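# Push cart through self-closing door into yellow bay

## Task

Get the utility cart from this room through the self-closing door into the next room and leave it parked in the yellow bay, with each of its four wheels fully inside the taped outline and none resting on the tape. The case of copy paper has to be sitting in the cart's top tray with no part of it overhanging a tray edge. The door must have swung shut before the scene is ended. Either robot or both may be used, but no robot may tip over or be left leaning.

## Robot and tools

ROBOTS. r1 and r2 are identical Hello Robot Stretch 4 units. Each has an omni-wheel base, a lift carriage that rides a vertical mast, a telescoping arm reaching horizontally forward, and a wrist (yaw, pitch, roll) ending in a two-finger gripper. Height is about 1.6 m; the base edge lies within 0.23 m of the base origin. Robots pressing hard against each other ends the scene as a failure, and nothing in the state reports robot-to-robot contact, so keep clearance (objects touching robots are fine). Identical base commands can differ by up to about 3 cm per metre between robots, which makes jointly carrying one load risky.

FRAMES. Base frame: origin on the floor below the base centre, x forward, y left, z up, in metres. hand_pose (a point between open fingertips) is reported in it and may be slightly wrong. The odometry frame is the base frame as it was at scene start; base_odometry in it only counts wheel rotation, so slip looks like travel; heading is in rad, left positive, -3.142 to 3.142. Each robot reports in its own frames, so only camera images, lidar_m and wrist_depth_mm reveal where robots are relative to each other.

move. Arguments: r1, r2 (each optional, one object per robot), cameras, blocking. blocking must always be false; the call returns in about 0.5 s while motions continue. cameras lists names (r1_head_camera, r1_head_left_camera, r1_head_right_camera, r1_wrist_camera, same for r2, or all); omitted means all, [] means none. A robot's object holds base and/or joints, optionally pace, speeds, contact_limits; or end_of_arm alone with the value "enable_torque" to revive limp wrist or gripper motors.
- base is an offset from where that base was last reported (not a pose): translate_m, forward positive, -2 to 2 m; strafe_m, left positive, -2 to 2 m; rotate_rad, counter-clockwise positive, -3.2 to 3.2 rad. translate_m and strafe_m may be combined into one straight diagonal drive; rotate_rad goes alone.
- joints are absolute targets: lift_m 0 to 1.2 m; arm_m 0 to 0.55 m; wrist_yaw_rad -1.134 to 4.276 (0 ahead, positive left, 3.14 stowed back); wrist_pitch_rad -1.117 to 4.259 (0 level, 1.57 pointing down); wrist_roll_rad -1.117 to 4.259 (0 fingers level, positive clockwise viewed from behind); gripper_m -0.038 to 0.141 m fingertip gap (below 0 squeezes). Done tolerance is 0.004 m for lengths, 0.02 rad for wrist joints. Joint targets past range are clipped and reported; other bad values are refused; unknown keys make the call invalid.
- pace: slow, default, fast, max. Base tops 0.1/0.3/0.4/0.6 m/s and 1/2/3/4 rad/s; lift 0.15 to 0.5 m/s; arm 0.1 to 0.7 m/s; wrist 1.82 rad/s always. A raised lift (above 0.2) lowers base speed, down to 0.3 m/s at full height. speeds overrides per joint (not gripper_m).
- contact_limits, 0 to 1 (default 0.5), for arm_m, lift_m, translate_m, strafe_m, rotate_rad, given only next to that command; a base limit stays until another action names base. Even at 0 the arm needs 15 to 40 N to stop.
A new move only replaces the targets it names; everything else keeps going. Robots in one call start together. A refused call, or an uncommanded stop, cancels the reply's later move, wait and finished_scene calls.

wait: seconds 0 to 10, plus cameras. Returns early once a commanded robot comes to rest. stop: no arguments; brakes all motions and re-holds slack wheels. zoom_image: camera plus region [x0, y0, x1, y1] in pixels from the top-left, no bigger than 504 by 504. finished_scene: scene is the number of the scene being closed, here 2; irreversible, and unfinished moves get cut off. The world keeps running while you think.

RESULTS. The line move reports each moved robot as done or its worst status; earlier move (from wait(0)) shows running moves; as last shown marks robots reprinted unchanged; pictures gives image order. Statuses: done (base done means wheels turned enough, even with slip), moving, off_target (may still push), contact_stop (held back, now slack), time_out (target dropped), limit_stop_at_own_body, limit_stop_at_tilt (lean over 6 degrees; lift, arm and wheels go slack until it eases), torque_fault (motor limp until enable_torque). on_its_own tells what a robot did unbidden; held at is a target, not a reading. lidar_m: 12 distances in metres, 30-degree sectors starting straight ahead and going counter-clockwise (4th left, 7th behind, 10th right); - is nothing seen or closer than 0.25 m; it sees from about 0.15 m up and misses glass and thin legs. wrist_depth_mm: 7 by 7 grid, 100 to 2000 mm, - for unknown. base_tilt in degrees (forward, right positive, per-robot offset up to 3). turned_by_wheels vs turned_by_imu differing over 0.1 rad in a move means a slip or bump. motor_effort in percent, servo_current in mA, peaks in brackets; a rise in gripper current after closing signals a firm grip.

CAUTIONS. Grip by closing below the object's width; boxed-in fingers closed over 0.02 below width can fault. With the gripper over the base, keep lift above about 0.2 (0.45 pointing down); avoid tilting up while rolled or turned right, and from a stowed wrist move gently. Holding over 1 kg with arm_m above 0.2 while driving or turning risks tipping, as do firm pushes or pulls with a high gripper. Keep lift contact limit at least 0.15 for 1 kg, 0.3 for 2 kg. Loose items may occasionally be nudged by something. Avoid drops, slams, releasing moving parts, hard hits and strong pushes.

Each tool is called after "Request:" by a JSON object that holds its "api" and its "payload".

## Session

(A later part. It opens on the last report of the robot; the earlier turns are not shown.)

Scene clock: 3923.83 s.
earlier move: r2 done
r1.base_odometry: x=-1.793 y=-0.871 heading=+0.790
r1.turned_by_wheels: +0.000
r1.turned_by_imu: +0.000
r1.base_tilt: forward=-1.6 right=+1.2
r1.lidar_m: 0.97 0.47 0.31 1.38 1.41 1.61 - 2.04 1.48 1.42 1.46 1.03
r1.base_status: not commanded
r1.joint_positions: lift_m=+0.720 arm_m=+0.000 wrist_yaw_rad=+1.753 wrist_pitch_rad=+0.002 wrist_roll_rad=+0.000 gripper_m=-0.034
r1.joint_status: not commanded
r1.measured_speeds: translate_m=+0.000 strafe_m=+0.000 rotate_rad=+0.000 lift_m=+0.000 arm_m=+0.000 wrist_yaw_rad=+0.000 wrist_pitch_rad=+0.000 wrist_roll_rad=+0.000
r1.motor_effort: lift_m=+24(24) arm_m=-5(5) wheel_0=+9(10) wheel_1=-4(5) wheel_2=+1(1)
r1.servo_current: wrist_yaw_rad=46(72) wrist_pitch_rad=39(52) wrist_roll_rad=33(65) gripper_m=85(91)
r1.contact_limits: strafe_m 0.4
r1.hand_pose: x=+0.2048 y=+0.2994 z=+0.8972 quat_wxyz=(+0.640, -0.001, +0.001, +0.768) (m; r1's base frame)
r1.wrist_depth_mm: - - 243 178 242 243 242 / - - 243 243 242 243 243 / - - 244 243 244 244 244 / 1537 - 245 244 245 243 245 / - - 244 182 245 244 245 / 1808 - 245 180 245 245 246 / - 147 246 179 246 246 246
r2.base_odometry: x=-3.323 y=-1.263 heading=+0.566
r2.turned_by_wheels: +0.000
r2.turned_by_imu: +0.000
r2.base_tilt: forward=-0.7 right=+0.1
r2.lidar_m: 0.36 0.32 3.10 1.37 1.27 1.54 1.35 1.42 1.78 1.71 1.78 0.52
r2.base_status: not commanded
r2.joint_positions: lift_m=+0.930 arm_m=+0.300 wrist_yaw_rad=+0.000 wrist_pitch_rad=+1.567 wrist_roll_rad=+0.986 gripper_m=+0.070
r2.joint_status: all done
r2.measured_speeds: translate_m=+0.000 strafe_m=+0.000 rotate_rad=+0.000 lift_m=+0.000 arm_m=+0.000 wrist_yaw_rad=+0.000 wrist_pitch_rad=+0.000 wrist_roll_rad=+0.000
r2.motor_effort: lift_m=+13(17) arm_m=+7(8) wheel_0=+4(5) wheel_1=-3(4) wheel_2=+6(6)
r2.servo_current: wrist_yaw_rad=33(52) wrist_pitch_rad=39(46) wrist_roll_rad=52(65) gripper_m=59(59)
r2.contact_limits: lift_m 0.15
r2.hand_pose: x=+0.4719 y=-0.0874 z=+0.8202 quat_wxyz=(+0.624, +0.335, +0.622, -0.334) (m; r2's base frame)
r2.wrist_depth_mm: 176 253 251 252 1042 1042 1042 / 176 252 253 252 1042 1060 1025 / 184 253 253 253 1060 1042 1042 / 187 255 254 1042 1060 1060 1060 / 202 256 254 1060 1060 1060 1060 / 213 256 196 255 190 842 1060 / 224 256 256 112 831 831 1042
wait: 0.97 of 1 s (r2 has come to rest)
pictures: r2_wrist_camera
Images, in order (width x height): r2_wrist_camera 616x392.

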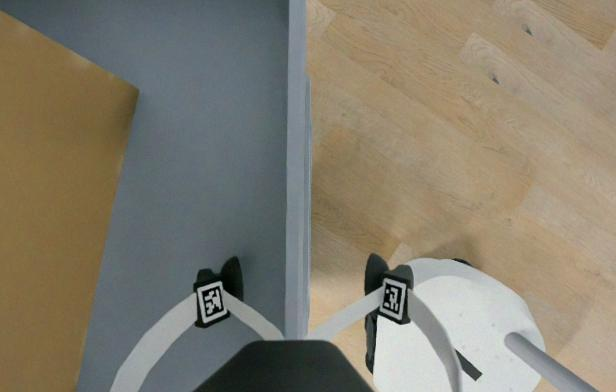

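Request:
{"api": "move", "payload": {"blocking": false, "r2": {"joints": {"lift_m": 0.915}, "pace": "slow", "contact_limits": {"lift_m": 0.15}}, "cameras": []}}

Request:
{"api": "wait", "payload": {"seconds": 1.0, "cameras": []}}

Request:
{"api": "move", "payload": {"blocking": false, "r2": {"joints": {"gripper_m": 0.02}, "pace": "slow"}, "cameras": ["r2_wrist_camera"]}}

Request:
{"api": "wait", "payload": {"seconds": 1.5, "cameras": ["r2_wrist_camera"]}}

Scene clock: 3934.50 s.
move: r2 moving
r1.base_odometry: x=-1.793 y=-0.871 heading=+0.790
r1.turned_by_wheels: +0.000
r1.turned_by_imu: +0.000
r1.base_tilt: forward=-1.6 right=+1.2
r1.lidar_m: 0.98 0.49 0.29 1.39 1.43 1.61 - 2.05 1.48 1.41 1.46 1.04
r1.base_status: not commanded
r1.joint_positions: lift_m=+0.720 arm_m=+0.000 wrist_yaw_rad=+1.753 wrist_pitch_rad=+0.002 wrist_roll_rad=+0.000 gripper_m=-0.034
r1.joint_status: not commanded
r1.measured_speeds: translate_m=+0.000 strafe_m=+0.000 rotate_rad=+0.000 lift_m=+0.000 arm_m=+0.000 wrist_yaw_rad=+0.000 wrist_pitch_rad=+0.000 wrist_roll_rad=+0.000
r1.motor_effort: lift_m=+24(24) arm_m=-5(5) wheel_0=+9(10) wheel_1=-4(4) wheel_2=+1(1)
r1.servo_current: wrist_yaw_rad=46(59) wrist_pitch_rad=39(46) wrist_roll_rad=46(65) gripper_m=91(91)
r1.contact_limits: strafe_m 0.4
r1.hand_pose: x=+0.2048 y=+0.2994 z=+0.8972 quat_wxyz=(+0.640, -0.001, +0.001, +0.768) (m; r1's base frame)
r1.wrist_depth_mm: - - 242 177 242 243 242 / - - 242 243 243 243 243 / - - 243 244 244 244 244 / 1537 - 244 244 245 244 245 / - - 245 182 245 245 245 / 1863 - 246 180 245 245 245 / - 147 245 179 246 246 246
r2.base_odometry: x=-3.323 y=-1.263 heading=+0.566
r2.turned_by_wheels: +0.000
r2.turned_by_imu: +0.001
r2.base_tilt: forward=-0.7 right=+0.1
r2.lidar_m: 0.36 0.34 3.13 1.38 1.28 1.53 1.34 1.43 1.78 1.69 1.78 0.53
r2.base_status: not commanded
r2.joint_positions: lift_m=+0.916 arm_m=+0.300 wrist_yaw_rad=+0.000 wrist_pitch_rad=+1.567 wrist_roll_rad=+0.986 gripper_m=+0.070
r2.joint_status: lift_m moving
r2.measured_speeds: translate_m=+0.000 strafe_m=+0.000 rotate_rad=+0.000 lift_m=-0.011 arm_m=+0.000 wrist_yaw_rad=+0.000 wrist_pitch_rad=+0.000 wrist_roll_rad=+0.000
r2.motor_effort: lift_m=+8(16) arm_m=+7(8) wheel_0=+4(4) wheel_1=-4(4) wheel_2=+6(6)
r2.servo_current: wrist_yaw_rad=46(52) wrist_pitch_rad=46(46) wrist_roll_rad=33(59) gripper_m=46(59)
r2.contact_limits: lift_m 0.15
r2.hand_pose: x=+0.4719 y=-0.0874 z=+0.8060 quat_wxyz=(+0.624, +0.335, +0.622, -0.334) (m; r2's base frame)
r2.wrist_depth_mm: 246 246 244 243 1042 1025 1025 / 166 245 245 244 1042 1042 1025 / 178 247 245 244 1042 1042 1042 / 189 246 245 244 1042 1025 1042 / 196 247 246 244 1060 1042 1042 / 214 248 196 246 190 831 1042 / 220 248 248 112 831 820 1008
pictures: none
No camera images: "cameras" was empty.

Scene clock: 3934.83 s.
earlier move: r2 done
r1.base_odometry: x=-1.793 y=-0.871 heading=+0.790
r1.turned_by_wheels: +0.000
r1.turned_by_imu: +0.000
r1.base_tilt: forward=-1.6 right=+1.3
r1.lidar_m: 0.99 0.49 0.30 1.37 1.41 1.62 - 2.08 1.49 1.41 1.46 1.02
r1.base_status: not commanded
r1.joint_positions: lift_m=+0.720 arm_m=+0.000 wrist_yaw_rad=+1.753 wrist_pitch_rad=+0.002 wrist_roll_rad=+0.000 gripper_m=-0.034
r1.joint_status: not commanded
r1.measured_speeds: translate_m=+0.000 strafe_m=+0.000 rotate_rad=+0.000 lift_m=+0.000 arm_m=+0.000 wrist_yaw_rad=+0.000 wrist_pitch_rad=+0.000 wrist_roll_rad=+0.000
r1.motor_effort: lift_m=+24(24) arm_m=-5(5) wheel_0=+9(10) wheel_1=-4(4) wheel_2=+1(1)
r1.servo_current: wrist_yaw_rad=59(59) wrist_pitch_rad=33(46) wrist_roll_rad=52(65) gripper_m=85(91)
r1.contact_limits: strafe_m 0.4
r1.hand_pose: x=+0.2048 y=+0.2994 z=+0.8972 quat_wxyz=(+0.640, -0.001, +0.001, +0.768) (m; r1's base frame)
r1.wrist_depth_mm: - - 242 178 243 242 243 / - - 242 243 244 242 244 / - - 243 243 244 243 244 / 1499 - 244 244 245 244 244 / - - 245 182 246 244 245 / 1863 - 245 180 244 245 245 / - 147 245 179 246 246 246
r2.base_odometry: x=-3.323 y=-1.263 heading=+0.566
r2.turned_by_wheels: +0.000
r2.turned_by_imu: +0.000
r2.base_tilt: forward=-0.7 right=+0.0
r2.lidar_m: 0.34 0.34 3.07 1.37 1.30 1.55 1.34 1.42 1.79 1.71 1.76 0.51
r2.base_status: not commanded
r2.joint_positions: lift_m=+0.916 arm_m=+0.300 wrist_yaw_rad=+0.000 wrist_pitch_rad=+1.567 wrist_roll_rad=+0.986 gripper_m=+0.070
r2.joint_status: all done
r2.measured_speeds: translate_m=+0.000 strafe_m=+0.000 rotate_rad=+0.000 lift_m=+0.000 arm_m=+0.000 wrist_yaw_rad=+0.000 wrist_pitch_rad=+0.000 wrist_roll_rad=+0.000
r2.motor_effort: lift_m=+5(16) arm_m=+7(8) wheel_0=+4(4) wheel_1=-4(4) wheel_2=+6(7)
r2.servo_current: wrist_yaw_rad=46(59) wrist_pitch_rad=46(46) wrist_roll_rad=46(59) gripper_m=52(59)
r2.contact_limits: lift_m 0.15
r2.hand_pose: x=+0.4719 y=-0.0874 z=+0.8059 quat_wxyz=(+0.624, +0.335, +0.622, -0.334) (m; r2's base frame)
r2.wrist_depth_mm: 245 245 244 243 1042 1025 1025 / 165 245 243 242 1042 1025 1025 / 179 245 245 244 1042 1060 1042 / 189 246 246 244 1042 1025 1042 / 196 246 245 244 1042 1025 1008 / 209 249 197 245 190 820 1025 / 219 247 246 112 809 831 1042
wait: 0.33 of 1 s (r2 has come to rest)
pictures: none
No camera images: "cameras" was empty.

Scene clock: 3935.33 s.
move: r2 moving
r1.base_odometry: x=-1.793 y=-0.871 heading=+0.790
r1.turned_by_wheels: +0.000
r1.turned_by_imu: +0.000
r1.base_tilt: forward=-1.5 right=+1.2
r1.lidar_m: 0.98 0.50 0.29 1.37 1.41 1.61 - 2.03 1.48 1.39 1.46 1.06
r1.base_status: not commanded
r1.joint_positions: lift_m=+0.720 arm_m=+0.000 wrist_yaw_rad=+1.753 wrist_pitch_rad=+0.002 wrist_roll_rad=+0.000 gripper_m=-0.034
r1.joint_status: not commanded
r1.measured_speeds: translate_m=+0.000 strafe_m=+0.000 rotate_rad=+0.000 lift_m=+0.000 arm_m=+0.000 wrist_yaw_rad=+0.000 wrist_pitch_rad=+0.000 wrist_roll_rad=+0.000
r1.motor_effort: lift_m=+24(24) arm_m=-5(5) wheel_0=+10(10) wheel_1=-4(4) wheel_2=+1(1)
r1.servo_current: wrist_yaw_rad=39(52) wrist_pitch_rad=46(52) wrist_roll_rad=59(59) gripper_m=85(91)
r1.contact_limits: strafe_m 0.4
r1.hand_pose: x=+0.2048 y=+0.2994 z=+0.8972 quat_wxyz=(+0.640, -0.001, +0.001, +0.768) (m; r1's base frame)
r1.wrist_depth_mm: - - 242 177 243 243 243 / - - 242 243 244 243 243 / - - 243 243 243 244 244 / 1537 - 244 244 244 244 245 / - - 245 182 245 245 245 / 1863 - 244 180 245 244 245 / - 147 246 179 246 247 246
r2.base_odometry: x=-3.323 y=-1.263 heading=+0.566
r2.turned_by_wheels: +0.000
r2.turned_by_imu: +0.000
r2.base_tilt: forward=-0.7 right=+0.0
r2.lidar_m: 0.35 0.33 3.11 1.35 1.29 1.55 1.33 1.40 1.78 1.72 1.77 0.53
r2.base_status: not commanded
r2.joint_positions: lift_m=+0.916 arm_m=+0.300 wrist_yaw_rad=+0.000 wrist_pitch_rad=+1.567 wrist_roll_rad=+0.986 gripper_m=+0.060
r2.joint_status: gripper_m moving
r2.measured_speeds: translate_m=+0.000 strafe_m=+0.000 rotate_rad=+0.000 lift_m=+0.000 arm_m=+0.000 wrist_yaw_rad=+0.000 wrist_pitch_rad=+0.000 wrist_roll_rad=+0.000
r2.motor_effort: lift_m=+6(6) arm_m=+7(8) wheel_0=+4(5) wheel_1=-3(4) wheel_2=+6(6)
r2.servo_current: wrist_yaw_rad=59(59) wrist_pitch_rad=39(46) wrist_roll_rad=46(59) gripper_m=85(98)
r2.contact_limits: lift_m 0.15
r2.hand_pose: x=+0.4719 y=-0.0874 z=+0.8058 quat_wxyz=(+0.624, +0.335, +0.622, -0.334) (m; r2's base frame)
r2.wrist_depth_mm: 164 246 243 242 1042 1042 1025 / 163 245 243 243 1042 1042 1008 / 174 246 245 243 1025 1025 1025 / 188 246 245 244 1042 1042 1042 / 195 247 245 244 1060 1042 1025 / 204 247 196 244 195 831 1042 / 215 247 246 112 831 820 1025
pictures: r2_wrist_camera
Images, in order (width x height): r2_wrist_camera 616x392.

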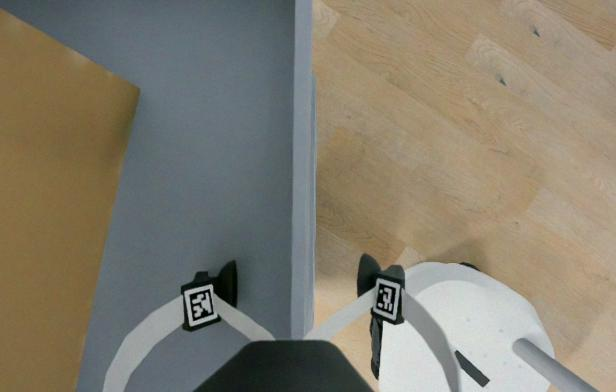

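Scene clock: 3936.83 s.
earlier move: r2 moving
r1.base_odometry: x=-1.793 y=-0.871 heading=+0.790
r1.turned_by_wheels: +0.000
r1.turned_by_imu: +0.000
r1.base_tilt: forward=-1.6 right=+1.2
r1.lidar_m: 0.99 0.48 0.29 1.39 1.44 1.65 - 2.04 1.49 1.42 1.44 1.05
r1.base_status: not commanded
r1.joint_positions: lift_m=+0.720 arm_m=+0.000 wrist_yaw_rad=+1.753 wrist_pitch_rad=+0.002 wrist_roll_rad=+0.000 gripper_m=-0.034
r1.joint_status: not commanded
r1.measured_speeds: translate_m=+0.000 strafe_m=+0.000 rotate_rad=+0.000 lift_m=+0.000 arm_m=+0.000 wrist_yaw_rad=+0.000 wrist_pitch_rad=+0.000 wrist_roll_rad=+0.000
r1.motor_effort: lift_m=+24(24) arm_m=-5(5) wheel_0=+9(10) wheel_1=-4(5) wheel_2=+1(1)
r1.servo_current: wrist_yaw_rad=52(72) wrist_pitch_rad=33(52) wrist_roll_rad=72(72) gripper_m=91(91)
r1.contact_limits: strafe_m 0.4
r1.hand_pose: x=+0.2048 y=+0.2994 z=+0.8972 quat_wxyz=(+0.640, -0.001, +0.001, +0.768) (m; r1's base frame)
r1.wrist_depth_mm: - - 242 177 242 243 243 / - - 243 243 243 244 244 / - - 244 244 243 244 244 / 1537 - 244 243 244 245 245 / - - 244 183 244 245 245 / 1863 - 245 181 245 245 246 / - 147 245 179 246 246 246
r2.base_odometry: x=-3.323 y=-1.263 heading=+0.566
r2.turned_by_wheels: +0.000
r2.turned_by_imu: +0.000
r2.base_tilt: forward=-0.6 right=+0.1
r2.lidar_m: 0.36 0.32 3.10 1.37 1.29 1.51 1.32 1.39 1.76 1.71 1.78 0.51
r2.base_status: not commanded
r2.joint_positions: lift_m=+0.916 arm_m=+0.300 wrist_yaw_rad=+0.000 wrist_pitch_rad=+1.567 wrist_roll_rad=+0.986 gripper_m=+0.020
r2.joint_status: gripper_m moving
r2.measured_speeds: translate_m=+0.000 strafe_m=+0.000 rotate_rad=+0.000 lift_m=+0.000 arm_m=+0.000 wrist_yaw_rad=+0.000 wrist_pitch_rad=+0.000 wrist_roll_rad=+0.000
r2.motor_effort: lift_m=+9(9) arm_m=+6(8) wheel_0=+4(5) wheel_1=-4(4) wheel_2=+6(7)
r2.servo_current: wrist_yaw_rad=46(65) wrist_pitch_rad=39(52) wrist_roll_rad=39(59) gripper_m=72(111)
r2.contact_limits: lift_m 0.15
r2.hand_pose: x=+0.4719 y=-0.0874 z=+0.8055 quat_wxyz=(+0.624, +0.335, +0.622, -0.334) (m; r2's base frame)
r2.wrist_depth_mm: 163 241 242 241 1025 1025 1025 / 162 242 241 240 1008 1025 1025 / 171 243 242 241 1042 1042 1025 / 187 244 242 241 1042 1042 1042 / 193 245 242 241 1042 1060 1025 / 204 246 193 197 189 809 1008 / 215 246 244 112 - 831 1025
wait: 1.50 s; no rest
pictures: r2_wrist_camera
Images, in order (width x height): r2_wrist_camera 616x392.

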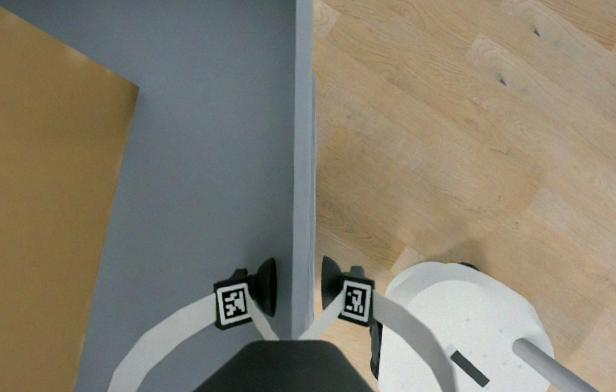

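Request:
{"api": "move", "payload": {"blocking": false, "r2": {"joints": {"gripper_m": -0.015}, "pace": "slow"}, "cameras": []}}

Request:
{"api": "wait", "payload": {"seconds": 2.0, "cameras": ["r2_wrist_camera"]}}

Scene clock: 3940.97 s.
earlier move: r2 done
move: r2 moving
r1.base_odometry: x=-1.793 y=-0.871 heading=+0.790
r1.turned_by_wheels: +0.000
r1.turned_by_imu: +0.000
r1.base_tilt: forward=-1.6 right=+1.3
r1.lidar_m: 1.00 0.50 0.30 1.39 1.40 1.62 - 2.07 1.48 1.41 1.43 1.04
r1.base_status: not commanded
r1.joint_positions: lift_m=+0.720 arm_m=+0.000 wrist_yaw_rad=+1.753 wrist_pitch_rad=+0.002 wrist_roll_rad=+0.000 gripper_m=-0.034
r1.joint_status: not commanded
r1.measured_speeds: translate_m=+0.000 strafe_m=+0.000 rotate_rad=+0.000 lift_m=+0.000 arm_m=+0.000 wrist_yaw_rad=+0.000 wrist_pitch_rad=+0.000 wrist_roll_rad=+0.000
r1.motor_effort: lift_m=+24(24) arm_m=-5(5) wheel_0=+9(9) wheel_1=-4(5) wheel_2=+1(1)
r1.servo_current: wrist_yaw_rad=52(59) wrist_pitch_rad=39(52) wrist_roll_rad=52(65) gripper_m=78(91)
r1.contact_limits: strafe_m 0.4
r1.hand_pose: x=+0.2048 y=+0.2994 z=+0.8972 quat_wxyz=(+0.640, -0.001, +0.001, +0.768) (m; r1's base frame)
r1.wrist_depth_mm: - - 242 177 243 243 243 / - - 243 243 243 244 244 / - - 244 243 244 244 243 / 1499 - 244 244 244 244 244 / - - 244 182 245 245 245 / 1808 - 245 181 245 246 245 / - 147 246 179 246 246 246
r2.base_odometry: x=-3.323 y=-1.263 heading=+0.566
r2.turned_by_wheels: +0.000
r2.turned_by_imu: +0.000
r2.base_tilt: forward=-0.6 right=+0.1
r2.lidar_m: 0.35 0.32 3.09 1.37 1.28 1.51 1.34 1.39 1.79 1.69 1.78 0.49
r2.base_status: not commanded
r2.joint_positions: lift_m=+0.916 arm_m=+0.300 wrist_yaw_rad=+0.000 wrist_pitch_rad=+1.567 wrist_roll_rad=+0.986 gripper_m=+0.010
r2.joint_status: gripper_m moving
r2.measured_speeds: translate_m=+0.000 strafe_m=+0.000 rotate_rad=+0.000 lift_m=+0.000 arm_m=+0.000 wrist_yaw_rad=+0.000 wrist_pitch_rad=+0.000 wrist_roll_rad=+0.000
r2.motor_effort: lift_m=+10(10) arm_m=+6(7) wheel_0=+4(5) wheel_1=-3(3) wheel_2=+6(6)
r2.servo_current: wrist_yaw_rad=52(52) wrist_pitch_rad=52(52) wrist_roll_rad=52(59) gripper_m=98(98)
r2.contact_limits: lift_m 0.15
r2.hand_pose: x=+0.4719 y=-0.0874 z=+0.8054 quat_wxyz=(+0.624, +0.335, +0.622, -0.334) (m; r2's base frame)
r2.wrist_depth_mm: 172 241 240 239 1042 1042 1042 / 164 241 239 239 1042 1025 1060 / 178 241 240 240 1060 1042 1008 / 187 242 240 241 1060 1042 1025 / 197 243 241 240 1042 1042 1042 / 208 243 190 193 188 820 1042 / 219 244 243 112 - 809 1042
pictures: none
No camera images: "cameras" was empty.

Scene clock: 3941.97 s.
earlier move: r2 done
r1.base_odometry: x=-1.793 y=-0.871 heading=+0.790
r1.turned_by_wheels: +0.000
r1.turned_by_imu: +0.000
r1.base_tilt: forward=-1.6 right=+1.3
r1.lidar_m: 0.99 0.49 0.28 1.39 1.40 1.60 - 2.06 1.47 1.40 1.45 1.05
r1.base_status: not commanded
r1.joint_positions: lift_m=+0.720 arm_m=+0.000 wrist_yaw_rad=+1.753 wrist_pitch_rad=+0.002 wrist_roll_rad=+0.000 gripper_m=-0.034
r1.joint_status: not commanded
r1.measured_speeds: translate_m=+0.000 strafe_m=+0.000 rotate_rad=+0.000 lift_m=+0.000 arm_m=+0.000 wrist_yaw_rad=+0.000 wrist_pitch_rad=+0.000 wrist_roll_rad=+0.000
r1.motor_effort: lift_m=+24(24) arm_m=-5(5) wheel_0=+9(10) wheel_1=-4(5) wheel_2=+1(1)
r1.servo_current: wrist_yaw_rad=26(65) wrist_pitch_rad=46(52) wrist_roll_rad=59(72) gripper_m=91(91)
r1.contact_limits: strafe_m 0.4
r1.hand_pose: x=+0.2048 y=+0.2994 z=+0.8972 quat_wxyz=(+0.640, -0.001, +0.001, +0.768) (m; r1's base frame)
r1.wrist_depth_mm: - - 242 177 242 243 242 / - - 242 244 243 243 244 / - - 244 243 244 244 244 / 1537 - 244 244 245 245 244 / - - 245 182 244 245 244 / 1808 - 245 181 245 246 246 / - 147 245 179 246 247 246
r2.base_odometry: x=-3.323 y=-1.263 heading=+0.566
r2.turned_by_wheels: +0.000
r2.turned_by_imu: +0.000
r2.base_tilt: forward=-0.7 right=+0.1
r2.lidar_m: 0.34 0.34 3.08 1.36 1.28 1.54 1.35 1.41 1.79 1.70 1.79 0.52
r2.base_status: not commanded
r2.joint_positions: lift_m=+0.915 arm_m=+0.300 wrist_yaw_rad=+0.000 wrist_pitch_rad=+1.567 wrist_roll_rad=+0.987 gripper_m=-0.014
r2.joint_status: all done
r2.measured_speeds: translate_m=+0.000 strafe_m=+0.000 rotate_rad=+0.000 lift_m=+0.000 arm_m=+0.000 wrist_yaw_rad=+0.000 wrist_pitch_rad=+0.000 wrist_roll_rad=+0.000
r2.motor_effort: lift_m=+15(15) arm_m=+6(7) wheel_0=+4(5) wheel_1=-3(3) wheel_2=+6(7)
r2.servo_current: wrist_yaw_rad=52(59) wrist_pitch_rad=39(52) wrist_roll_rad=46(59) gripper_m=98(143)
r2.contact_limits: lift_m 0.15
r2.hand_pose: x=+0.4719 y=-0.0874 z=+0.8050 quat_wxyz=(+0.624, +0.335, +0.622, -0.334) (m; r2's base frame)
r2.wrist_depth_mm: 174 238 236 235 1042 1025 1025 / 165 237 237 236 1008 1025 1008 / 180 238 236 236 1042 1025 1008 / 189 239 238 237 1025 1025 1042 / 196 241 240 237 1042 1042 1025 / 213 240 187 189 184 809 1060 / 217 241 240 112 150 - 1042
wait: 1.00 of 2 s (r2 has come to rest)
pictures: r2_wrist_camera
Images, in order (width x height): r2_wrist_camera 616x392.

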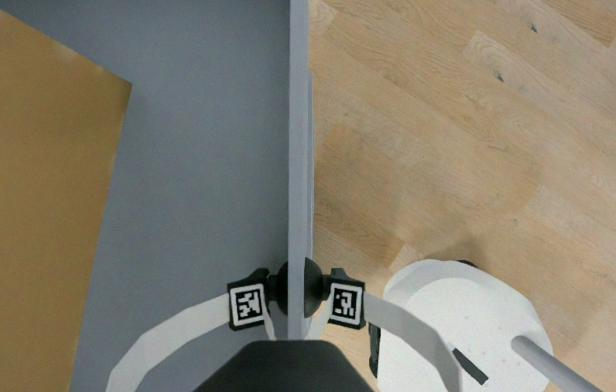

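Request:
{"api": "move", "payload": {"blocking": false, "r2": {"joints": {"gripper_m": -0.025}, "pace": "slow"}, "cameras": []}}

Request:
{"api": "wait", "payload": {"seconds": 1.0, "cameras": []}}

Request:
{"api": "move", "payload": {"blocking": false, "r2": {"base": {"translate_m": -0.05, "strafe_m": 0.025}, "pace": "slow"}, "cameras": []}}

Request:
{"api": "wait", "payload": {"seconds": 2.0, "cameras": ["r2_wrist_camera", "r2_head_camera"]}}

Scene clock: 3966.47 s.
move: r2 moving
r1.base_odometry: x=-1.793 y=-0.871 heading=+0.790
r1.turned_by_wheels: +0.000
r1.turned_by_imu: +0.000
r1.base_tilt: forward=-1.6 right=+1.3
r1.lidar_m: 0.98 0.48 0.27 1.40 1.38 1.63 - 2.06 1.47 1.42 1.44 1.04
r1.base_status: not commanded
r1.joint_positions: lift_m=+0.720 arm_m=+0.000 wrist_yaw_rad=+1.753 wrist_pitch_rad=+0.002 wrist_roll_rad=+0.000 gripper_m=-0.034
r1.joint_status: not commanded
r1.measured_speeds: translate_m=+0.000 strafe_m=+0.000 rotate_rad=+0.000 lift_m=+0.000 arm_m=+0.000 wrist_yaw_rad=+0.000 wrist_pitch_rad=+0.000 wrist_roll_rad=+0.000
r1.motor_effort: lift_m=+24(24) arm_m=-5(5) wheel_0=+9(10) wheel_1=-4(4) wheel_2=+1(1)
r1.servo_current: wrist_yaw_rad=39(65) wrist_pitch_rad=39(46) wrist_roll_rad=46(52) gripper_m=85(91)
r1.contact_limits: strafe_m 0.4
r1.hand_pose: x=+0.2048 y=+0.2994 z=+0.8972 quat_wxyz=(+0.640, -0.001, +0.001, +0.768) (m; r1's base frame)
r1.wrist_depth_mm: - - 241 177 242 243 243 / - - 242 243 243 243 243 / - - 243 243 244 243 244 / 1499 - 244 244 244 244 245 / - - 245 182 246 245 245 / 1863 - 245 181 245 246 246 / - 147 245 179 246 246 246
r2.base_odometry: x=-3.323 y=-1.263 heading=+0.566
r2.turned_by_wheels: +0.000
r2.turned_by_imu: +0.000
r2.base_tilt: forward=-0.7 right=+0.1
r2.lidar_m: 0.34 0.33 3.09 1.37 1.29 1.54 1.34 1.42 1.79 1.70 1.78 0.52
r2.base_status: not commanded
r2.joint_positions: lift_m=+0.915 arm_m=+0.300 wrist_yaw_rad=+0.000 wrist_pitch_rad=+1.567 wrist_roll_rad=+0.987 gripper_m=-0.023
r2.joint_status: gripper_m moving
r2.measured_speeds: translate_m=+0.000 strafe_m=+0.000 rotate_rad=+0.000 lift_m=+0.000 arm_m=+0.000 wrist_yaw_rad=+0.000 wrist_pitch_rad=+0.000 wrist_roll_rad=+0.000
r2.motor_effort: lift_m=+16(16) arm_m=+6(7) wheel_0=+4(5) wheel_1=-3(4) wheel_2=+6(7)
r2.servo_current: wrist_yaw_rad=39(52) wrist_pitch_rad=46(46) wrist_roll_rad=46(59) gripper_m=130(156)
r2.contact_limits: lift_m 0.15
r2.hand_pose: x=+0.4719 y=-0.0874 z=+0.8050 quat_wxyz=(+0.624, +0.335, +0.622, -0.334) (m; r2's base frame)
r2.wrist_depth_mm: 175 236 236 235 1025 1025 1008 / 166 237 236 236 1025 1025 1025 / 179 239 236 236 1025 1042 1025 / 188 238 236 236 1060 1025 1025 / 197 239 237 237 1042 1042 1042 / 211 240 185 189 182 820 1042 / 218 239 239 112 - - 1042
pictures: none
No camera images: "cameras" was empty.

Scene clock: 3966.73 s.
earlier move: r2 done
r1.base_odometry: x=-1.793 y=-0.871 heading=+0.790
r1.turned_by_wheels: +0.000
r1.turned_by_imu: +0.000
r1.base_tilt: forward=-1.6 right=+1.3
r1.lidar_m: 0.97 0.48 0.28 1.37 1.42 1.64 - 2.05 1.47 1.40 1.45 1.03
r1.base_status: not commanded
r1.joint_positions: lift_m=+0.720 arm_m=+0.000 wrist_yaw_rad=+1.753 wrist_pitch_rad=+0.002 wrist_roll_rad=+0.000 gripper_m=-0.034
r1.joint_status: not commanded
r1.measured_speeds: translate_m=+0.000 strafe_m=+0.000 rotate_rad=+0.000 lift_m=+0.000 arm_m=+0.000 wrist_yaw_rad=+0.000 wrist_pitch_rad=+0.000 wrist_roll_rad=+0.000
r1.motor_effort: lift_m=+24(24) arm_m=-5(5) wheel_0=+10(10) wheel_1=-4(4) wheel_2=+1(1)
r1.servo_current: wrist_yaw_rad=26(65) wrist_pitch_rad=46(52) wrist_roll_rad=59(59) gripper_m=91(91)
r1.contact_limits: strafe_m 0.4
r1.hand_pose: x=+0.2048 y=+0.2994 z=+0.8972 quat_wxyz=(+0.640, -0.001, +0.001, +0.768) (m; r1's base frame)
r1.wrist_depth_mm: - - 243 177 242 243 243 / - - 242 243 244 243 242 / - - 244 244 243 244 244 / 1537 - 244 244 244 244 245 / - - 244 182 244 244 245 / 1863 - 245 180 245 246 246 / - 147 246 179 246 245 246
r2.base_odometry: x=-3.323 y=-1.263 heading=+0.566
r2.turned_by_wheels: +0.000
r2.turned_by_imu: +0.000
r2.base_tilt: forward=-0.7 right=+0.1
r2.lidar_m: 0.35 0.35 3.10 1.37 1.29 1.57 1.35 1.40 1.76 1.70 1.77 0.53
r2.base_status: not commanded
r2.joint_positions: lift_m=+0.915 arm_m=+0.300 wrist_yaw_rad=+0.000 wrist_pitch_rad=+1.567 wrist_roll_rad=+0.987 gripper_m=-0.023
r2.joint_status: all done
r2.measured_speeds: translate_m=+0.000 strafe_m=+0.000 rotate_rad=+0.000 lift_m=+0.000 arm_m=+0.000 wrist_yaw_rad=+0.000 wrist_pitch_rad=+0.000 wrist_roll_rad=+0.000
r2.motor_effort: lift_m=+16(16) arm_m=+6(7) wheel_0=+4(5) wheel_1=-3(4) wheel_2=+6(7)
r2.servo_current: wrist_yaw_rad=52(52) wrist_pitch_rad=39(46) wrist_roll_rad=39(59) gripper_m=117(156)
r2.contact_limits: lift_m 0.15
r2.hand_pose: x=+0.4719 y=-0.0874 z=+0.8049 quat_wxyz=(+0.624, +0.335, +0.622, -0.334) (m; r2's base frame)
r2.wrist_depth_mm: 174 238 236 235 1025 1025 1025 / 166 237 236 235 1025 1025 1008 / 179 237 236 236 1042 1025 1025 / 189 238 237 236 1042 1025 1025 / 196 239 238 238 1042 1025 1025 / 211 240 186 189 182 820 1042 / 218 240 239 112 - 820 1025
wait: 0.27 of 1 s (r2 has come to rest)
pictures: none
No camera images: "cameras" was empty.

Scene clock: 3967.23 s.
move: r2 moving
r1.base_odometry: x=-1.793 y=-0.871 heading=+0.790
r1.turned_by_wheels: +0.000
r1.turned_by_imu: +0.000
r1.base_tilt: forward=-1.6 right=+1.3
r1.lidar_m: 0.97 0.48 0.27 1.36 1.38 1.63 - 2.07 1.47 1.40 1.44 1.05
r1.base_status: not commanded
r1.joint_positions: lift_m=+0.720 arm_m=+0.000 wrist_yaw_rad=+1.753 wrist_pitch_rad=+0.002 wrist_roll_rad=+0.000 gripper_m=-0.034
r1.joint_status: not commanded
r1.measured_speeds: translate_m=+0.000 strafe_m=+0.000 rotate_rad=+0.000 lift_m=+0.000 arm_m=+0.000 wrist_yaw_rad=+0.000 wrist_pitch_rad=+0.000 wrist_roll_rad=+0.000
r1.motor_effort: lift_m=+24(24) arm_m=-5(5) wheel_0=+10(10) wheel_1=-4(4) wheel_2=+1(1)
r1.servo_current: wrist_yaw_rad=59(65) wrist_pitch_rad=39(46) wrist_roll_rad=59(59) gripper_m=78(91)
r1.contact_limits: strafe_m 0.4
r1.hand_pose: x=+0.2048 y=+0.2994 z=+0.8972 quat_wxyz=(+0.640, -0.001, +0.001, +0.768) (m; r1's base frame)
r1.wrist_depth_mm: - - 242 177 243 243 243 / - - 243 243 243 243 243 / - - 243 243 244 244 243 / 1537 - 244 244 244 244 244 / - - 244 182 245 244 246 / 1863 - 245 181 245 246 246 / - 147 245 179 246 246 245
r2.base_odometry: x=-3.336 y=-1.265 heading=+0.566
r2.turned_by_wheels: +0.000
r2.turned_by_imu: +0.000
r2.base_tilt: forward=-0.7 right=+0.1
r2.lidar_m: 0.38 0.33 3.08 1.38 1.27 1.54 1.32 1.42 1.79 1.72 1.80 0.51
r2.base_status: translate_m moving; strafe_m moving
r2.joint_positions: lift_m=+0.915 arm_m=+0.300 wrist_yaw_rad=+0.000 wrist_pitch_rad=+1.567 wrist_roll_rad=+0.987 gripper_m=-0.024
r2.joint_status: not commanded
r2.measured_speeds: translate_m=-0.048 strafe_m=+0.024 rotate_rad=+0.001 lift_m=+0.000 arm_m=+0.000 wrist_yaw_rad=+0.000 wrist_pitch_rad=+0.000 wrist_roll_rad=+0.002
r2.motor_effort: lift_m=+16(16) arm_m=+5(6) wheel_0=-9(11) wheel_1=-6(6) wheel_2=+11(13)
r2.servo_current: wrist_yaw_rad=46(59) wrist_pitch_rad=39(46) wrist_roll_rad=52(65) gripper_m=117(117)
r2.contact_limits: lift_m 0.15
r2.hand_pose: x=+0.4720 y=-0.0874 z=+0.8049 quat_wxyz=(+0.624, +0.336, +0.622, -0.334) (m; r2's base frame)
r2.wrist_depth_mm: 167 240 239 238 1042 1042 1025 / 179 239 239 237 1042 1042 1008 / 183 240 239 237 1042 1025 1025 / 189 240 240 238 1025 1042 1008 / 205 241 239 238 1042 1042 1008 / 214 242 184 191 183 831 1042 / 224 153 242 112 151 - 1025
pictures: none
No camera images: "cameras" was empty.

Scene clock: 3968.43 s.
earlier move: r2 done
r1.base_odometry: x=-1.793 y=-0.871 heading=+0.790
r1.turned_by_wheels: +0.000
r1.turned_by_imu: +0.000
r1.base_tilt: forward=-1.6 right=+1.3
r1.lidar_m: 0.98 0.51 0.28 1.38 1.40 1.62 - 2.05 1.47 1.41 1.43 1.05
r1.base_status: not commanded
r1.joint_positions: lift_m=+0.720 arm_m=+0.000 wrist_yaw_rad=+1.753 wrist_pitch_rad=+0.002 wrist_roll_rad=+0.000 gripper_m=-0.034
r1.joint_status: not commanded
r1.measured_speeds: translate_m=+0.000 strafe_m=+0.000 rotate_rad=+0.000 lift_m=+0.000 arm_m=+0.000 wrist_yaw_rad=+0.000 wrist_pitch_rad=+0.000 wrist_roll_rad=+0.000
r1.motor_effort: lift_m=+24(24) arm_m=-5(5) wheel_0=+9(10) wheel_1=-4(5) wheel_2=+1(1)
r1.servo_current: wrist_yaw_rad=46(72) wrist_pitch_rad=33(52) wrist_roll_rad=72(72) gripper_m=78(91)
r1.contact_limits: strafe_m 0.4
r1.hand_pose: x=+0.2048 y=+0.2994 z=+0.8972 quat_wxyz=(+0.640, -0.001, +0.001, +0.768) (m; r1's base frame)
r1.wrist_depth_mm: - - 243 177 242 243 243 / - - 243 243 243 244 243 / - - 244 243 244 244 243 / - - 244 244 244 244 245 / - - 245 182 244 245 245 / - - 245 180 244 246 245 / - 147 246 179 246 246 246
r2.base_odometry: x=-3.378 y=-1.269 heading=+0.566
r2.turned_by_wheels: +0.000
r2.turned_by_imu: +0.001
r2.base_tilt: forward=-0.6 right=+0.0
r2.lidar_m: 0.35 0.35 3.07 1.33 1.23 1.48 1.29 1.39 1.80 1.72 1.79 0.50
r2.base_status: done
r2.joint_positions: lift_m=+0.915 arm_m=+0.300 wrist_yaw_rad=+0.000 wrist_pitch_rad=+1.566 wrist_roll_rad=+0.987 gripper_m=-0.024
r2.joint_status: not commanded
r2.measured_speeds: translate_m=+0.000 strafe_m=+0.000 rotate_rad=+0.000 lift_m=+0.000 arm_m=+0.000 wrist_yaw_rad=+0.000 wrist_pitch_rad=+0.000 wrist_roll_rad=+0.000
r2.motor_effort: lift_m=+16(16) arm_m=+5(6) wheel_0=+0(11) wheel_1=-5(6) wheel_2=+11(13)
r2.servo_current: wrist_yaw_rad=46(59) wrist_pitch_rad=39(46) wrist_roll_rad=39(65) gripper_m=111(117)
r2.contact_limits: lift_m 0.15
r2.hand_pose: x=+0.4721 y=-0.0874 z=+0.8049 quat_wxyz=(+0.624, +0.336, +0.621, -0.334) (m; r2's base frame)
r2.wrist_depth_mm: 158 239 237 237 1042 1042 1008 / 167 240 237 236 1025 1025 1025 / 183 239 240 238 1060 1025 1025 / 189 241 239 238 1078 1008 1008 / 211 242 239 1042 1042 1042 1025 / 221 242 184 187 809 831 1025 / 234 158 240 112 - - 1025
wait: 1.20 of 2 s (r2 has come to rest)
pictures: r2_head_camera, r2_wrist_camera
Images, in order (width x height): r2_head_camera 420x560, r2_wrist_camera 616x392.

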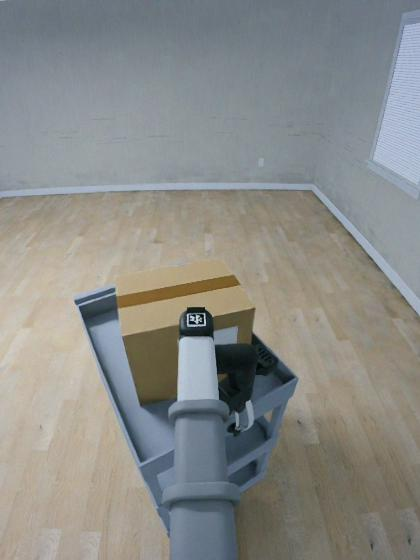

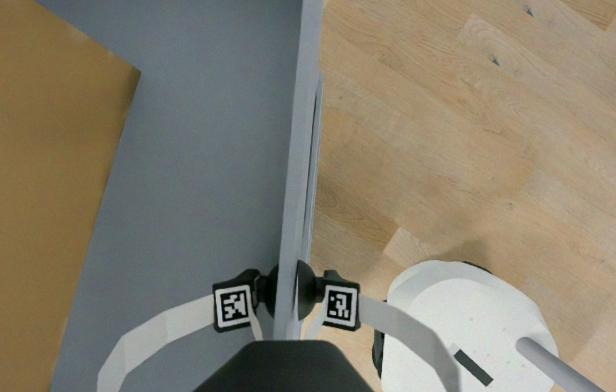

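Request:
{"api": "move", "payload": {"blocking": false, "r2": {"base": {"translate_m": -0.081, "strafe_m": 0.059}, "joints": {"wrist_roll_rad": 1.2}, "speeds": {"wrist_roll_rad": 0.18}, "pace": "slow"}, "cameras": []}}

Request:
{"api": "wait", "payload": {"seconds": 2.5, "cameras": ["r2_wrist_camera", "r2_head_camera"]}}

Scene clock: 3999.33 s.
move: r2 moving
r1.base_odometry: x=-1.793 y=-0.871 heading=+0.790
r1.turned_by_wheels: +0.000
r1.turned_by_imu: +0.000
r1.base_tilt: forward=-1.6 right=+1.2
r1.lidar_m: 0.98 0.49 0.27 1.34 1.41 1.63 - 2.06 1.48 1.41 1.43 1.04
r1.base_status: not commanded
r1.joint_positions: lift_m=+0.720 arm_m=+0.000 wrist_yaw_rad=+1.753 wrist_pitch_rad=+0.002 wrist_roll_rad=+0.000 gripper_m=-0.034
r1.joint_status: not commanded
r1.measured_speeds: translate_m=+0.000 strafe_m=+0.000 rotate_rad=+0.000 lift_m=+0.000 arm_m=+0.000 wrist_yaw_rad=+0.000 wrist_pitch_rad=+0.000 wrist_roll_rad=+0.000
r1.motor_effort: lift_m=+24(24) arm_m=-5(5) wheel_0=+9(10) wheel_1=-4(5) wheel_2=+1(1)
r1.servo_current: wrist_yaw_rad=46(72) wrist_pitch_rad=39(39) wrist_roll_rad=59(59) gripper_m=91(91)
r1.contact_limits: strafe_m 0.4
r1.hand_pose: x=+0.2048 y=+0.2994 z=+0.8972 quat_wxyz=(+0.640, -0.001, +0.001, +0.768) (m; r1's base frame)
r1.wrist_depth_mm: - - 242 177 243 243 243 / - - 243 243 244 243 244 / - - 243 244 243 244 244 / - - 244 243 244 245 245 / - - 244 183 244 246 245 / - - 244 181 245 245 245 / - 147 246 179 245 246 246
r2.base_odometry: x=-3.392 y=-1.268 heading=+0.567
r2.turned_by_wheels: +0.001
r2.turned_by_imu: +0.002
r2.base_tilt: forward=-0.7 right=+0.1
r2.lidar_m: 0.37 0.36 3.08 1.35 1.25 1.50 1.28 1.37 1.81 1.73 1.81 0.49
r2.base_status: translate_m moving; strafe_m moving
r2.joint_positions: lift_m=+0.915 arm_m=+0.300 wrist_yaw_rad=+0.000 wrist_pitch_rad=+1.565 wrist_roll_rad=+1.065 gripper_m=-0.024
r2.joint_status: wrist_roll_rad moving
r2.measured_speeds: translate_m=-0.044 strafe_m=+0.033 rotate_rad=+0.001 lift_m=+0.000 arm_m=+0.000 wrist_yaw_rad=+0.000 wrist_pitch_rad=+0.000 wrist_roll_rad=+0.179
r2.motor_effort: lift_m=+16(16) arm_m=+4(5) wheel_0=-1(8) wheel_1=+4(5) wheel_2=+15(17)
r2.servo_current: wrist_yaw_rad=52(52) wrist_pitch_rad=39(52) wrist_roll_rad=33(72) gripper_m=111(111)
r2.contact_limits: lift_m 0.15
r2.hand_pose: x=+0.4725 y=-0.0874 z=+0.8049 quat_wxyz=(+0.611, +0.360, +0.607, -0.358) (m; r2's base frame)
r2.wrist_depth_mm: 171 239 238 238 1042 1025 1008 / 180 239 239 1025 1025 1042 1008 / 186 241 238 1042 1025 1042 1042 / 191 241 239 1025 1025 1025 1008 / 206 242 240 1042 1042 1025 1025 / 217 243 184 187 809 820 1025 / 231 158 242 112 - 809 820
pictures: none
No camera images: "cameras" was empty.

Scene clock: 4001.03 s.
earlier move: r2 done
r1.base_odometry: x=-1.793 y=-0.871 heading=+0.790
r1.turned_by_wheels: +0.000
r1.turned_by_imu: +0.000
r1.base_tilt: forward=-1.6 right=+1.2
r1.lidar_m: 0.95 0.49 0.28 1.26 1.39 1.63 - 2.03 1.49 1.40 1.47 1.03
r1.base_status: not commanded
r1.joint_positions: lift_m=+0.720 arm_m=+0.000 wrist_yaw_rad=+1.753 wrist_pitch_rad=+0.002 wrist_roll_rad=+0.000 gripper_m=-0.034
r1.joint_status: not commanded
r1.measured_speeds: translate_m=+0.000 strafe_m=+0.000 rotate_rad=+0.000 lift_m=+0.000 arm_m=+0.000 wrist_yaw_rad=+0.000 wrist_pitch_rad=+0.000 wrist_roll_rad=+0.000
r1.motor_effort: lift_m=+24(24) arm_m=-5(5) wheel_0=+9(10) wheel_1=-4(5) wheel_2=+1(1)
r1.servo_current: wrist_yaw_rad=39(72) wrist_pitch_rad=39(46) wrist_roll_rad=46(65) gripper_m=85(91)
r1.contact_limits: strafe_m 0.4
r1.hand_pose: x=+0.2048 y=+0.2994 z=+0.8972 quat_wxyz=(+0.640, -0.001, +0.001, +0.768) (m; r1's base frame)
r1.wrist_depth_mm: - - 243 177 242 243 243 / - - 243 242 243 244 243 / - - 244 243 243 244 244 / - - 244 244 243 244 245 / - - 244 183 245 245 246 / - 1661 244 181 245 247 245 / - 147 245 179 246 246 246
r2.base_odometry: x=-3.478 y=-1.263 heading=+0.567
r2.turned_by_wheels: +0.000
r2.turned_by_imu: +0.001
r2.base_tilt: forward=-0.6 right=+0.0
r2.lidar_m: 0.41 0.38 2.99 1.27 1.14 1.42 1.22 1.29 1.79 1.79 1.86 0.49
r2.base_status: done
r2.joint_positions: lift_m=+0.915 arm_m=+0.300 wrist_yaw_rad=+0.001 wrist_pitch_rad=+1.565 wrist_roll_rad=+1.198 gripper_m=-0.024
r2.joint_status: all done
r2.measured_speeds: translate_m=+0.000 strafe_m=+0.000 rotate_rad=+0.000 lift_m=+0.000 arm_m=+0.000 wrist_yaw_rad=+0.000 wrist_pitch_rad=+0.000 wrist_roll_rad=+0.000
r2.motor_effort: lift_m=+16(16) arm_m=+4(5) wheel_0=+1(8) wheel_1=+5(6) wheel_2=+12(19)
r2.servo_current: wrist_yaw_rad=46(59) wrist_pitch_rad=39(52) wrist_roll_rad=59(85) gripper_m=111(117)
r2.contact_limits: lift_m 0.15
r2.hand_pose: x=+0.4727 y=-0.0874 z=+0.8049 quat_wxyz=(+0.586, +0.400, +0.582, -0.397) (m; r2's base frame)
r2.wrist_depth_mm: 178 239 238 236 1025 1042 1008 / 176 241 238 1042 1042 1042 1008 / 186 240 239 1060 1025 1042 1025 / 190 242 239 1025 1042 1025 1025 / 206 242 240 1060 1025 820 1042 / 215 243 183 187 820 820 820 / 227 243 241 112 - 831 820
wait: 1.70 of 2.5 s (r2 has come to rest)
pictures: r2_head_camera, r2_wrist_camera
Images, in order (width x height): r2_head_camera 420x560, r2_wrist_camera 616x392.

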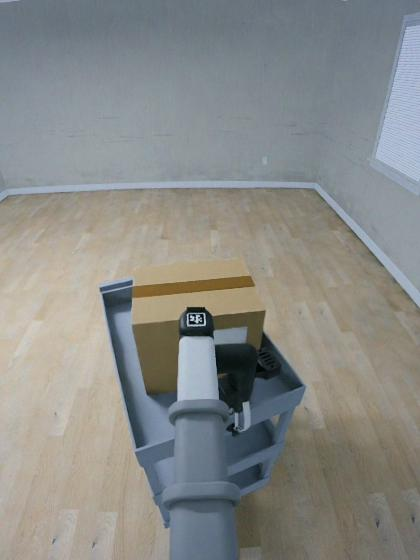

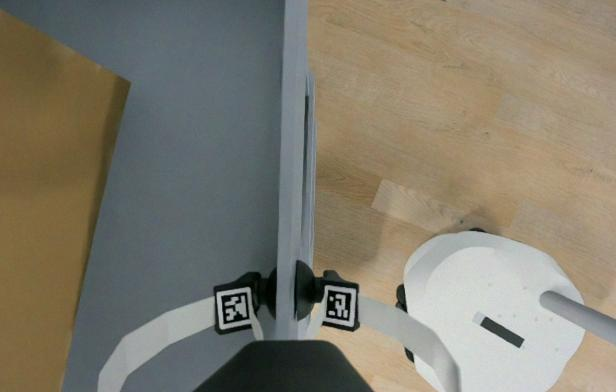

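Request:
{"api": "move", "payload": {"blocking": false, "r2": {"base": {"translate_m": -0.1214, "strafe_m": 0.0882}, "joints": {"wrist_roll_rad": 1.43}, "speeds": {"wrist_roll_rad": 0.14}, "pace": "slow"}, "cameras": []}}

Request:
{"api": "wait", "payload": {"seconds": 3, "cameras": ["r2_wrist_camera"]}}

Request:
{"api": "move", "payload": {"blocking": false, "r2": {"base": {"translate_m": -0.162, "strafe_m": 0.1176}, "joints": {"wrist_roll_rad": 1.65}, "speeds": {"wrist_roll_rad": 0.1}, "pace": "slow"}, "cameras": []}}

Request:
{"api": "wait", "payload": {"seconds": 4, "cameras": ["r2_wrist_camera", "r2_head_camera"]}}

Scene clock: 4011.70 s.
move: r2 moving
r1.base_odometry: x=-1.793 y=-0.871 heading=+0.790
r1.turned_by_wheels: +0.000
r1.turned_by_imu: +0.000
r1.base_tilt: forward=-1.6 right=+1.2
r1.lidar_m: 0.98 0.49 0.29 1.27 1.42 1.62 - 2.06 1.49 1.42 1.44 1.04
r1.base_status: not commanded
r1.joint_positions: lift_m=+0.720 arm_m=+0.000 wrist_yaw_rad=+1.753 wrist_pitch_rad=+0.002 wrist_roll_rad=+0.000 gripper_m=-0.034
r1.joint_status: not commanded
r1.measured_speeds: translate_m=+0.000 strafe_m=+0.000 rotate_rad=+0.000 lift_m=+0.000 arm_m=+0.000 wrist_yaw_rad=+0.000 wrist_pitch_rad=+0.000 wrist_roll_rad=+0.000
r1.motor_effort: lift_m=+24(24) arm_m=-5(5) wheel_0=+9(10) wheel_1=-4(5) wheel_2=+1(1)
r1.servo_current: wrist_yaw_rad=46(65) wrist_pitch_rad=39(46) wrist_roll_rad=46(65) gripper_m=85(85)
r1.contact_limits: strafe_m 0.4
r1.hand_pose: x=+0.2048 y=+0.2994 z=+0.8972 quat_wxyz=(+0.640, -0.001, +0.001, +0.768) (m; r1's base frame)
r1.wrist_depth_mm: - - 242 177 242 242 243 / - - 243 243 244 243 243 / - - 244 243 244 243 244 / - - 245 245 244 244 245 / - - 244 182 245 245 245 / - 1661 244 180 245 246 246 / - 147 246 179 246 246 246
r2.base_odometry: x=-3.491 y=-1.262 heading=+0.569
r2.turned_by_wheels: +0.001
r2.turned_by_imu: +0.002
r2.base_tilt: forward=-0.6 right=+0.1
r2.lidar_m: 0.39 0.39 3.00 1.29 1.14 1.42 1.20 1.28 1.74 1.79 1.87 0.49
r2.base_status: translate_m moving; strafe_m moving
r2.joint_positions: lift_m=+0.915 arm_m=+0.300 wrist_yaw_rad=+0.001 wrist_pitch_rad=+1.565 wrist_roll_rad=+1.259 gripper_m=-0.024
r2.joint_status: wrist_roll_rad moving
r2.measured_speeds: translate_m=-0.044 strafe_m=+0.032 rotate_rad=+0.003 lift_m=+0.000 arm_m=+0.000 wrist_yaw_rad=+0.000 wrist_pitch_rad=+0.000 wrist_roll_rad=+0.140
r2.motor_effort: lift_m=+16(16) arm_m=+4(4) wheel_0=-8(8) wheel_1=+4(5) wheel_2=+14(16)
r2.servo_current: wrist_yaw_rad=52(52) wrist_pitch_rad=46(52) wrist_roll_rad=52(72) gripper_m=104(111)
r2.contact_limits: lift_m 0.15
r2.hand_pose: x=+0.4727 y=-0.0874 z=+0.8049 quat_wxyz=(+0.573, +0.417, +0.570, -0.415) (m; r2's base frame)
r2.wrist_depth_mm: 243 240 239 1042 1042 1025 991 / 185 241 239 1042 1025 1025 1008 / 187 241 239 1025 1042 1042 1025 / 192 241 239 1060 1042 1025 1025 / 208 242 240 239 1042 820 1008 / 216 242 184 189 820 820 798 / 225 243 242 112 - 820 809
pictures: none
No camera images: "cameras" was empty.

Scene clock: 4013.90 s.
earlier move: r2 done
r1.base_odometry: x=-1.793 y=-0.871 heading=+0.790
r1.turned_by_wheels: +0.000
r1.turned_by_imu: +0.000
r1.base_tilt: forward=-1.6 right=+1.2
r1.lidar_m: 0.99 0.45 0.29 1.18 1.34 1.64 - 2.07 1.49 1.39 1.45 1.04
r1.base_status: not commanded
r1.joint_positions: lift_m=+0.720 arm_m=+0.000 wrist_yaw_rad=+1.753 wrist_pitch_rad=+0.002 wrist_roll_rad=+0.000 gripper_m=-0.034
r1.joint_status: not commanded
r1.measured_speeds: translate_m=+0.000 strafe_m=+0.000 rotate_rad=+0.000 lift_m=+0.000 arm_m=+0.000 wrist_yaw_rad=+0.000 wrist_pitch_rad=+0.000 wrist_roll_rad=+0.000
r1.motor_effort: lift_m=+24(24) arm_m=-5(5) wheel_0=+10(10) wheel_1=-4(5) wheel_2=+1(1)
r1.servo_current: wrist_yaw_rad=39(65) wrist_pitch_rad=39(46) wrist_roll_rad=46(65) gripper_m=85(91)
r1.contact_limits: strafe_m 0.4
r1.hand_pose: x=+0.2048 y=+0.2994 z=+0.8972 quat_wxyz=(+0.640, -0.001, +0.001, +0.768) (m; r1's base frame)
r1.wrist_depth_mm: - - 242 177 243 243 243 / - - 243 244 243 244 243 / - - 244 244 244 243 244 / - 1661 244 244 244 245 244 / - - 245 182 245 245 245 / - - 245 180 244 245 246 / - 141 245 179 245 246 246
r2.base_odometry: x=-3.627 y=-1.254 heading=+0.569
r2.turned_by_wheels: +0.000
r2.turned_by_imu: +0.001
r2.base_tilt: forward=-0.6 right=+0.1
r2.lidar_m: 0.40 0.43 2.91 1.05 1.06 1.28 1.10 1.17 1.61 1.87 1.97 0.48
r2.base_status: done
r2.joint_positions: lift_m=+0.915 arm_m=+0.300 wrist_yaw_rad=+0.001 wrist_pitch_rad=+1.565 wrist_roll_rad=+1.428 gripper_m=-0.024
r2.joint_status: all done
r2.measured_speeds: translate_m=+0.000 strafe_m=+0.000 rotate_rad=+0.000 lift_m=+0.000 arm_m=+0.000 wrist_yaw_rad=+0.000 wrist_pitch_rad=+0.000 wrist_roll_rad=+0.000
r2.motor_effort: lift_m=+16(16) arm_m=+4(4) wheel_0=-2(10) wheel_1=+5(7) wheel_2=+11(17)
r2.servo_current: wrist_yaw_rad=52(65) wrist_pitch_rad=46(52) wrist_roll_rad=52(91) gripper_m=104(111)
r2.contact_limits: lift_m 0.15
r2.hand_pose: x=+0.4727 y=-0.0874 z=+0.8049 quat_wxyz=(+0.536, +0.464, +0.533, -0.461) (m; r2's base frame)
r2.wrist_depth_mm: 241 240 239 238 1042 1008 1008 / 175 240 239 1025 1025 1008 1025 / 185 241 240 1042 1042 1025 1025 / 187 241 240 1042 1008 891 1008 / 206 243 240 1042 1042 820 820 / 212 243 185 189 182 820 820 / 224 243 243 112 149 820 1042
wait: 2.20 of 3 s (r2 has come to rest)
pictures: r2_wrist_camera
Images, in order (width x height): r2_wrist_camera 616x392.

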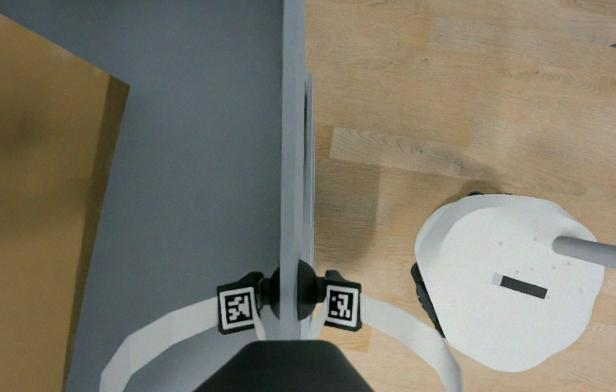

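Scene clock: 4014.40 s.
move: r2 moving
r1.base_odometry: x=-1.793 y=-0.871 heading=+0.790
r1.turned_by_wheels: +0.000
r1.turned_by_imu: +0.000
r1.base_tilt: forward=-1.6 right=+1.2
r1.lidar_m: 0.98 0.47 0.29 1.17 1.33 1.67 - 2.02 1.47 1.41 1.45 1.05
r1.base_status: not commanded
r1.joint_positions: lift_m=+0.720 arm_m=+0.000 wrist_yaw_rad=+1.753 wrist_pitch_rad=+0.002 wrist_roll_rad=+0.000 gripper_m=-0.034
r1.joint_status: not commanded
r1.measured_speeds: translate_m=+0.000 strafe_m=+0.000 rotate_rad=+0.000 lift_m=+0.000 arm_m=+0.000 wrist_yaw_rad=+0.000 wrist_pitch_rad=+0.000 wrist_roll_rad=+0.000
r1.motor_effort: lift_m=+24(24) arm_m=-5(5) wheel_0=+9(10) wheel_1=-4(4) wheel_2=+1(1)
r1.servo_current: wrist_yaw_rad=39(59) wrist_pitch_rad=33(52) wrist_roll_rad=39(52) gripper_m=85(91)
r1.contact_limits: strafe_m 0.4
r1.hand_pose: x=+0.2048 y=+0.2994 z=+0.8972 quat_wxyz=(+0.640, -0.001, +0.001, +0.768) (m; r1's base frame)
r1.wrist_depth_mm: - - 243 177 242 243 242 / - - 243 242 243 243 244 / - - 243 244 243 244 244 / - 1618 244 244 244 244 245 / - - 244 182 245 245 245 / - - 245 181 246 245 245 / - 141 245 179 246 246 246
r2.base_odometry: x=-3.641 y=-1.253 heading=+0.570
r2.turned_by_wheels: +0.001
r2.turned_by_imu: +0.001
r2.base_tilt: forward=-0.7 right=+0.0
r2.lidar_m: 0.43 0.46 2.92 1.02 1.04 1.30 1.07 1.14 1.60 1.88 1.98 0.48
r2.base_status: translate_m moving; strafe_m moving
r2.joint_positions: lift_m=+0.915 arm_m=+0.300 wrist_yaw_rad=+0.001 wrist_pitch_rad=+1.565 wrist_roll_rad=+1.472 gripper_m=-0.024
r2.joint_status: wrist_roll_rad moving
r2.measured_speeds: translate_m=-0.043 strafe_m=+0.031 rotate_rad=+0.001 lift_m=+0.000 arm_m=+0.000 wrist_yaw_rad=+0.000 wrist_pitch_rad=+0.000 wrist_roll_rad=+0.100
r2.motor_effort: lift_m=+16(16) arm_m=+4(4) wheel_0=-5(9) wheel_1=+5(6) wheel_2=+13(14)
r2.servo_current: wrist_yaw_rad=52(52) wrist_pitch_rad=46(46) wrist_roll_rad=39(65) gripper_m=104(104)
r2.contact_limits: lift_m 0.15
r2.hand_pose: x=+0.4727 y=-0.0874 z=+0.8049 quat_wxyz=(+0.526, +0.476, +0.523, -0.473) (m; r2's base frame)
r2.wrist_depth_mm: 242 241 238 1042 1025 1008 1008 / 183 240 240 1042 1008 1042 1008 / 188 240 239 1008 1008 1025 1025 / 191 241 240 1042 1042 878 1025 / 207 244 241 1042 1025 809 798 / 214 242 183 187 184 820 809 / 224 243 241 112 - 820 1042
pictures: none
No camera images: "cameras" was empty.

Scene clock: 4017.10 s.
earlier move: r2 done
r1.base_odometry: x=-1.793 y=-0.871 heading=+0.790
r1.turned_by_wheels: +0.000
r1.turned_by_imu: +0.000
r1.base_tilt: forward=-1.6 right=+1.2
r1.lidar_m: 0.96 0.45 0.29 1.08 1.17 4.66 - 2.07 1.48 1.40 1.44 1.03
r1.base_status: not commanded
r1.joint_positions: lift_m=+0.720 arm_m=+0.000 wrist_yaw_rad=+1.753 wrist_pitch_rad=+0.002 wrist_roll_rad=+0.000 gripper_m=-0.034
r1.joint_status: not commanded
r1.measured_speeds: translate_m=+0.000 strafe_m=+0.000 rotate_rad=+0.000 lift_m=+0.000 arm_m=+0.000 wrist_yaw_rad=+0.000 wrist_pitch_rad=+0.000 wrist_roll_rad=+0.000
r1.motor_effort: lift_m=+24(24) arm_m=-5(5) wheel_0=+10(10) wheel_1=-4(5) wheel_2=+1(1)
r1.servo_current: wrist_yaw_rad=59(78) wrist_pitch_rad=39(52) wrist_roll_rad=46(72) gripper_m=78(91)
r1.contact_limits: strafe_m 0.4
r1.hand_pose: x=+0.2048 y=+0.2994 z=+0.8972 quat_wxyz=(+0.640, -0.001, +0.001, +0.768) (m; r1's base frame)
r1.wrist_depth_mm: - - 242 177 243 242 243 / - - 242 243 243 243 243 / - - 244 243 243 244 244 / - - 243 244 244 245 245 / - - 244 182 244 244 245 / - 1808 244 181 245 245 246 / - 147 246 179 245 245 246
r2.base_odometry: x=-3.827 y=-1.242 heading=+0.569
r2.turned_by_wheels: -0.001
r2.turned_by_imu: +0.000
r2.base_tilt: forward=-0.6 right=+0.1
r2.lidar_m: 0.44 0.51 2.81 0.89 0.90 1.12 0.95 0.96 1.33 1.98 2.10 0.47
r2.base_status: done
r2.joint_positions: lift_m=+0.915 arm_m=+0.300 wrist_yaw_rad=+0.001 wrist_pitch_rad=+1.565 wrist_roll_rad=+1.649 gripper_m=-0.024
r2.joint_status: all done
r2.measured_speeds: translate_m=+0.000 strafe_m=+0.000 rotate_rad=+0.000 lift_m=+0.000 arm_m=+0.000 wrist_yaw_rad=+0.000 wrist_pitch_rad=+0.000 wrist_roll_rad=+0.000
r2.motor_effort: lift_m=+16(16) arm_m=+4(4) wheel_0=-5(14) wheel_1=+4(6) wheel_2=+6(15)
r2.servo_current: wrist_yaw_rad=52(59) wrist_pitch_rad=52(52) wrist_roll_rad=46(78) gripper_m=104(111)
r2.contact_limits: lift_m 0.15
r2.hand_pose: x=+0.4727 y=-0.0874 z=+0.8049 quat_wxyz=(+0.482, +0.520, +0.479, -0.517) (m; r2's base frame)
r2.wrist_depth_mm: 157 240 239 237 1025 1060 1025 / 164 240 239 238 1042 1025 1008 / 178 240 240 238 1042 1025 1042 / 187 242 240 238 1042 809 820 / 200 241 241 239 1042 820 820 / 213 244 186 193 183 820 820 / 223 152 240 112 - - 1042
wait: 2.70 of 4 s (r2 has come to rest)
pictures: r2_head_camera, r2_wrist_camera
Images, in order (width x height): r2_head_camera 420x560, r2_wrist_camera 616x392.

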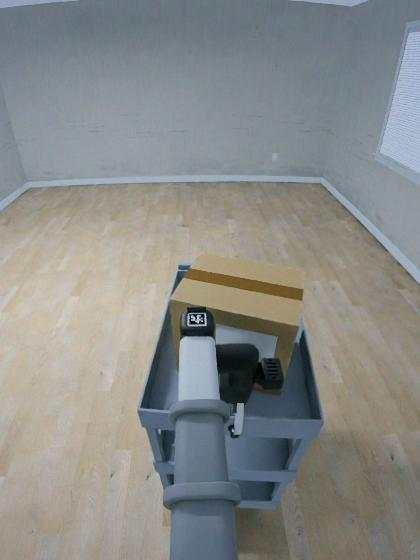

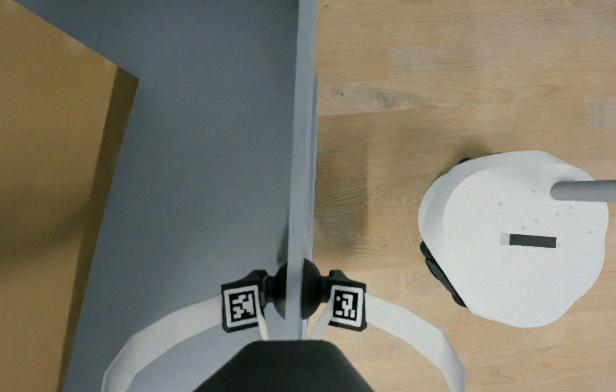

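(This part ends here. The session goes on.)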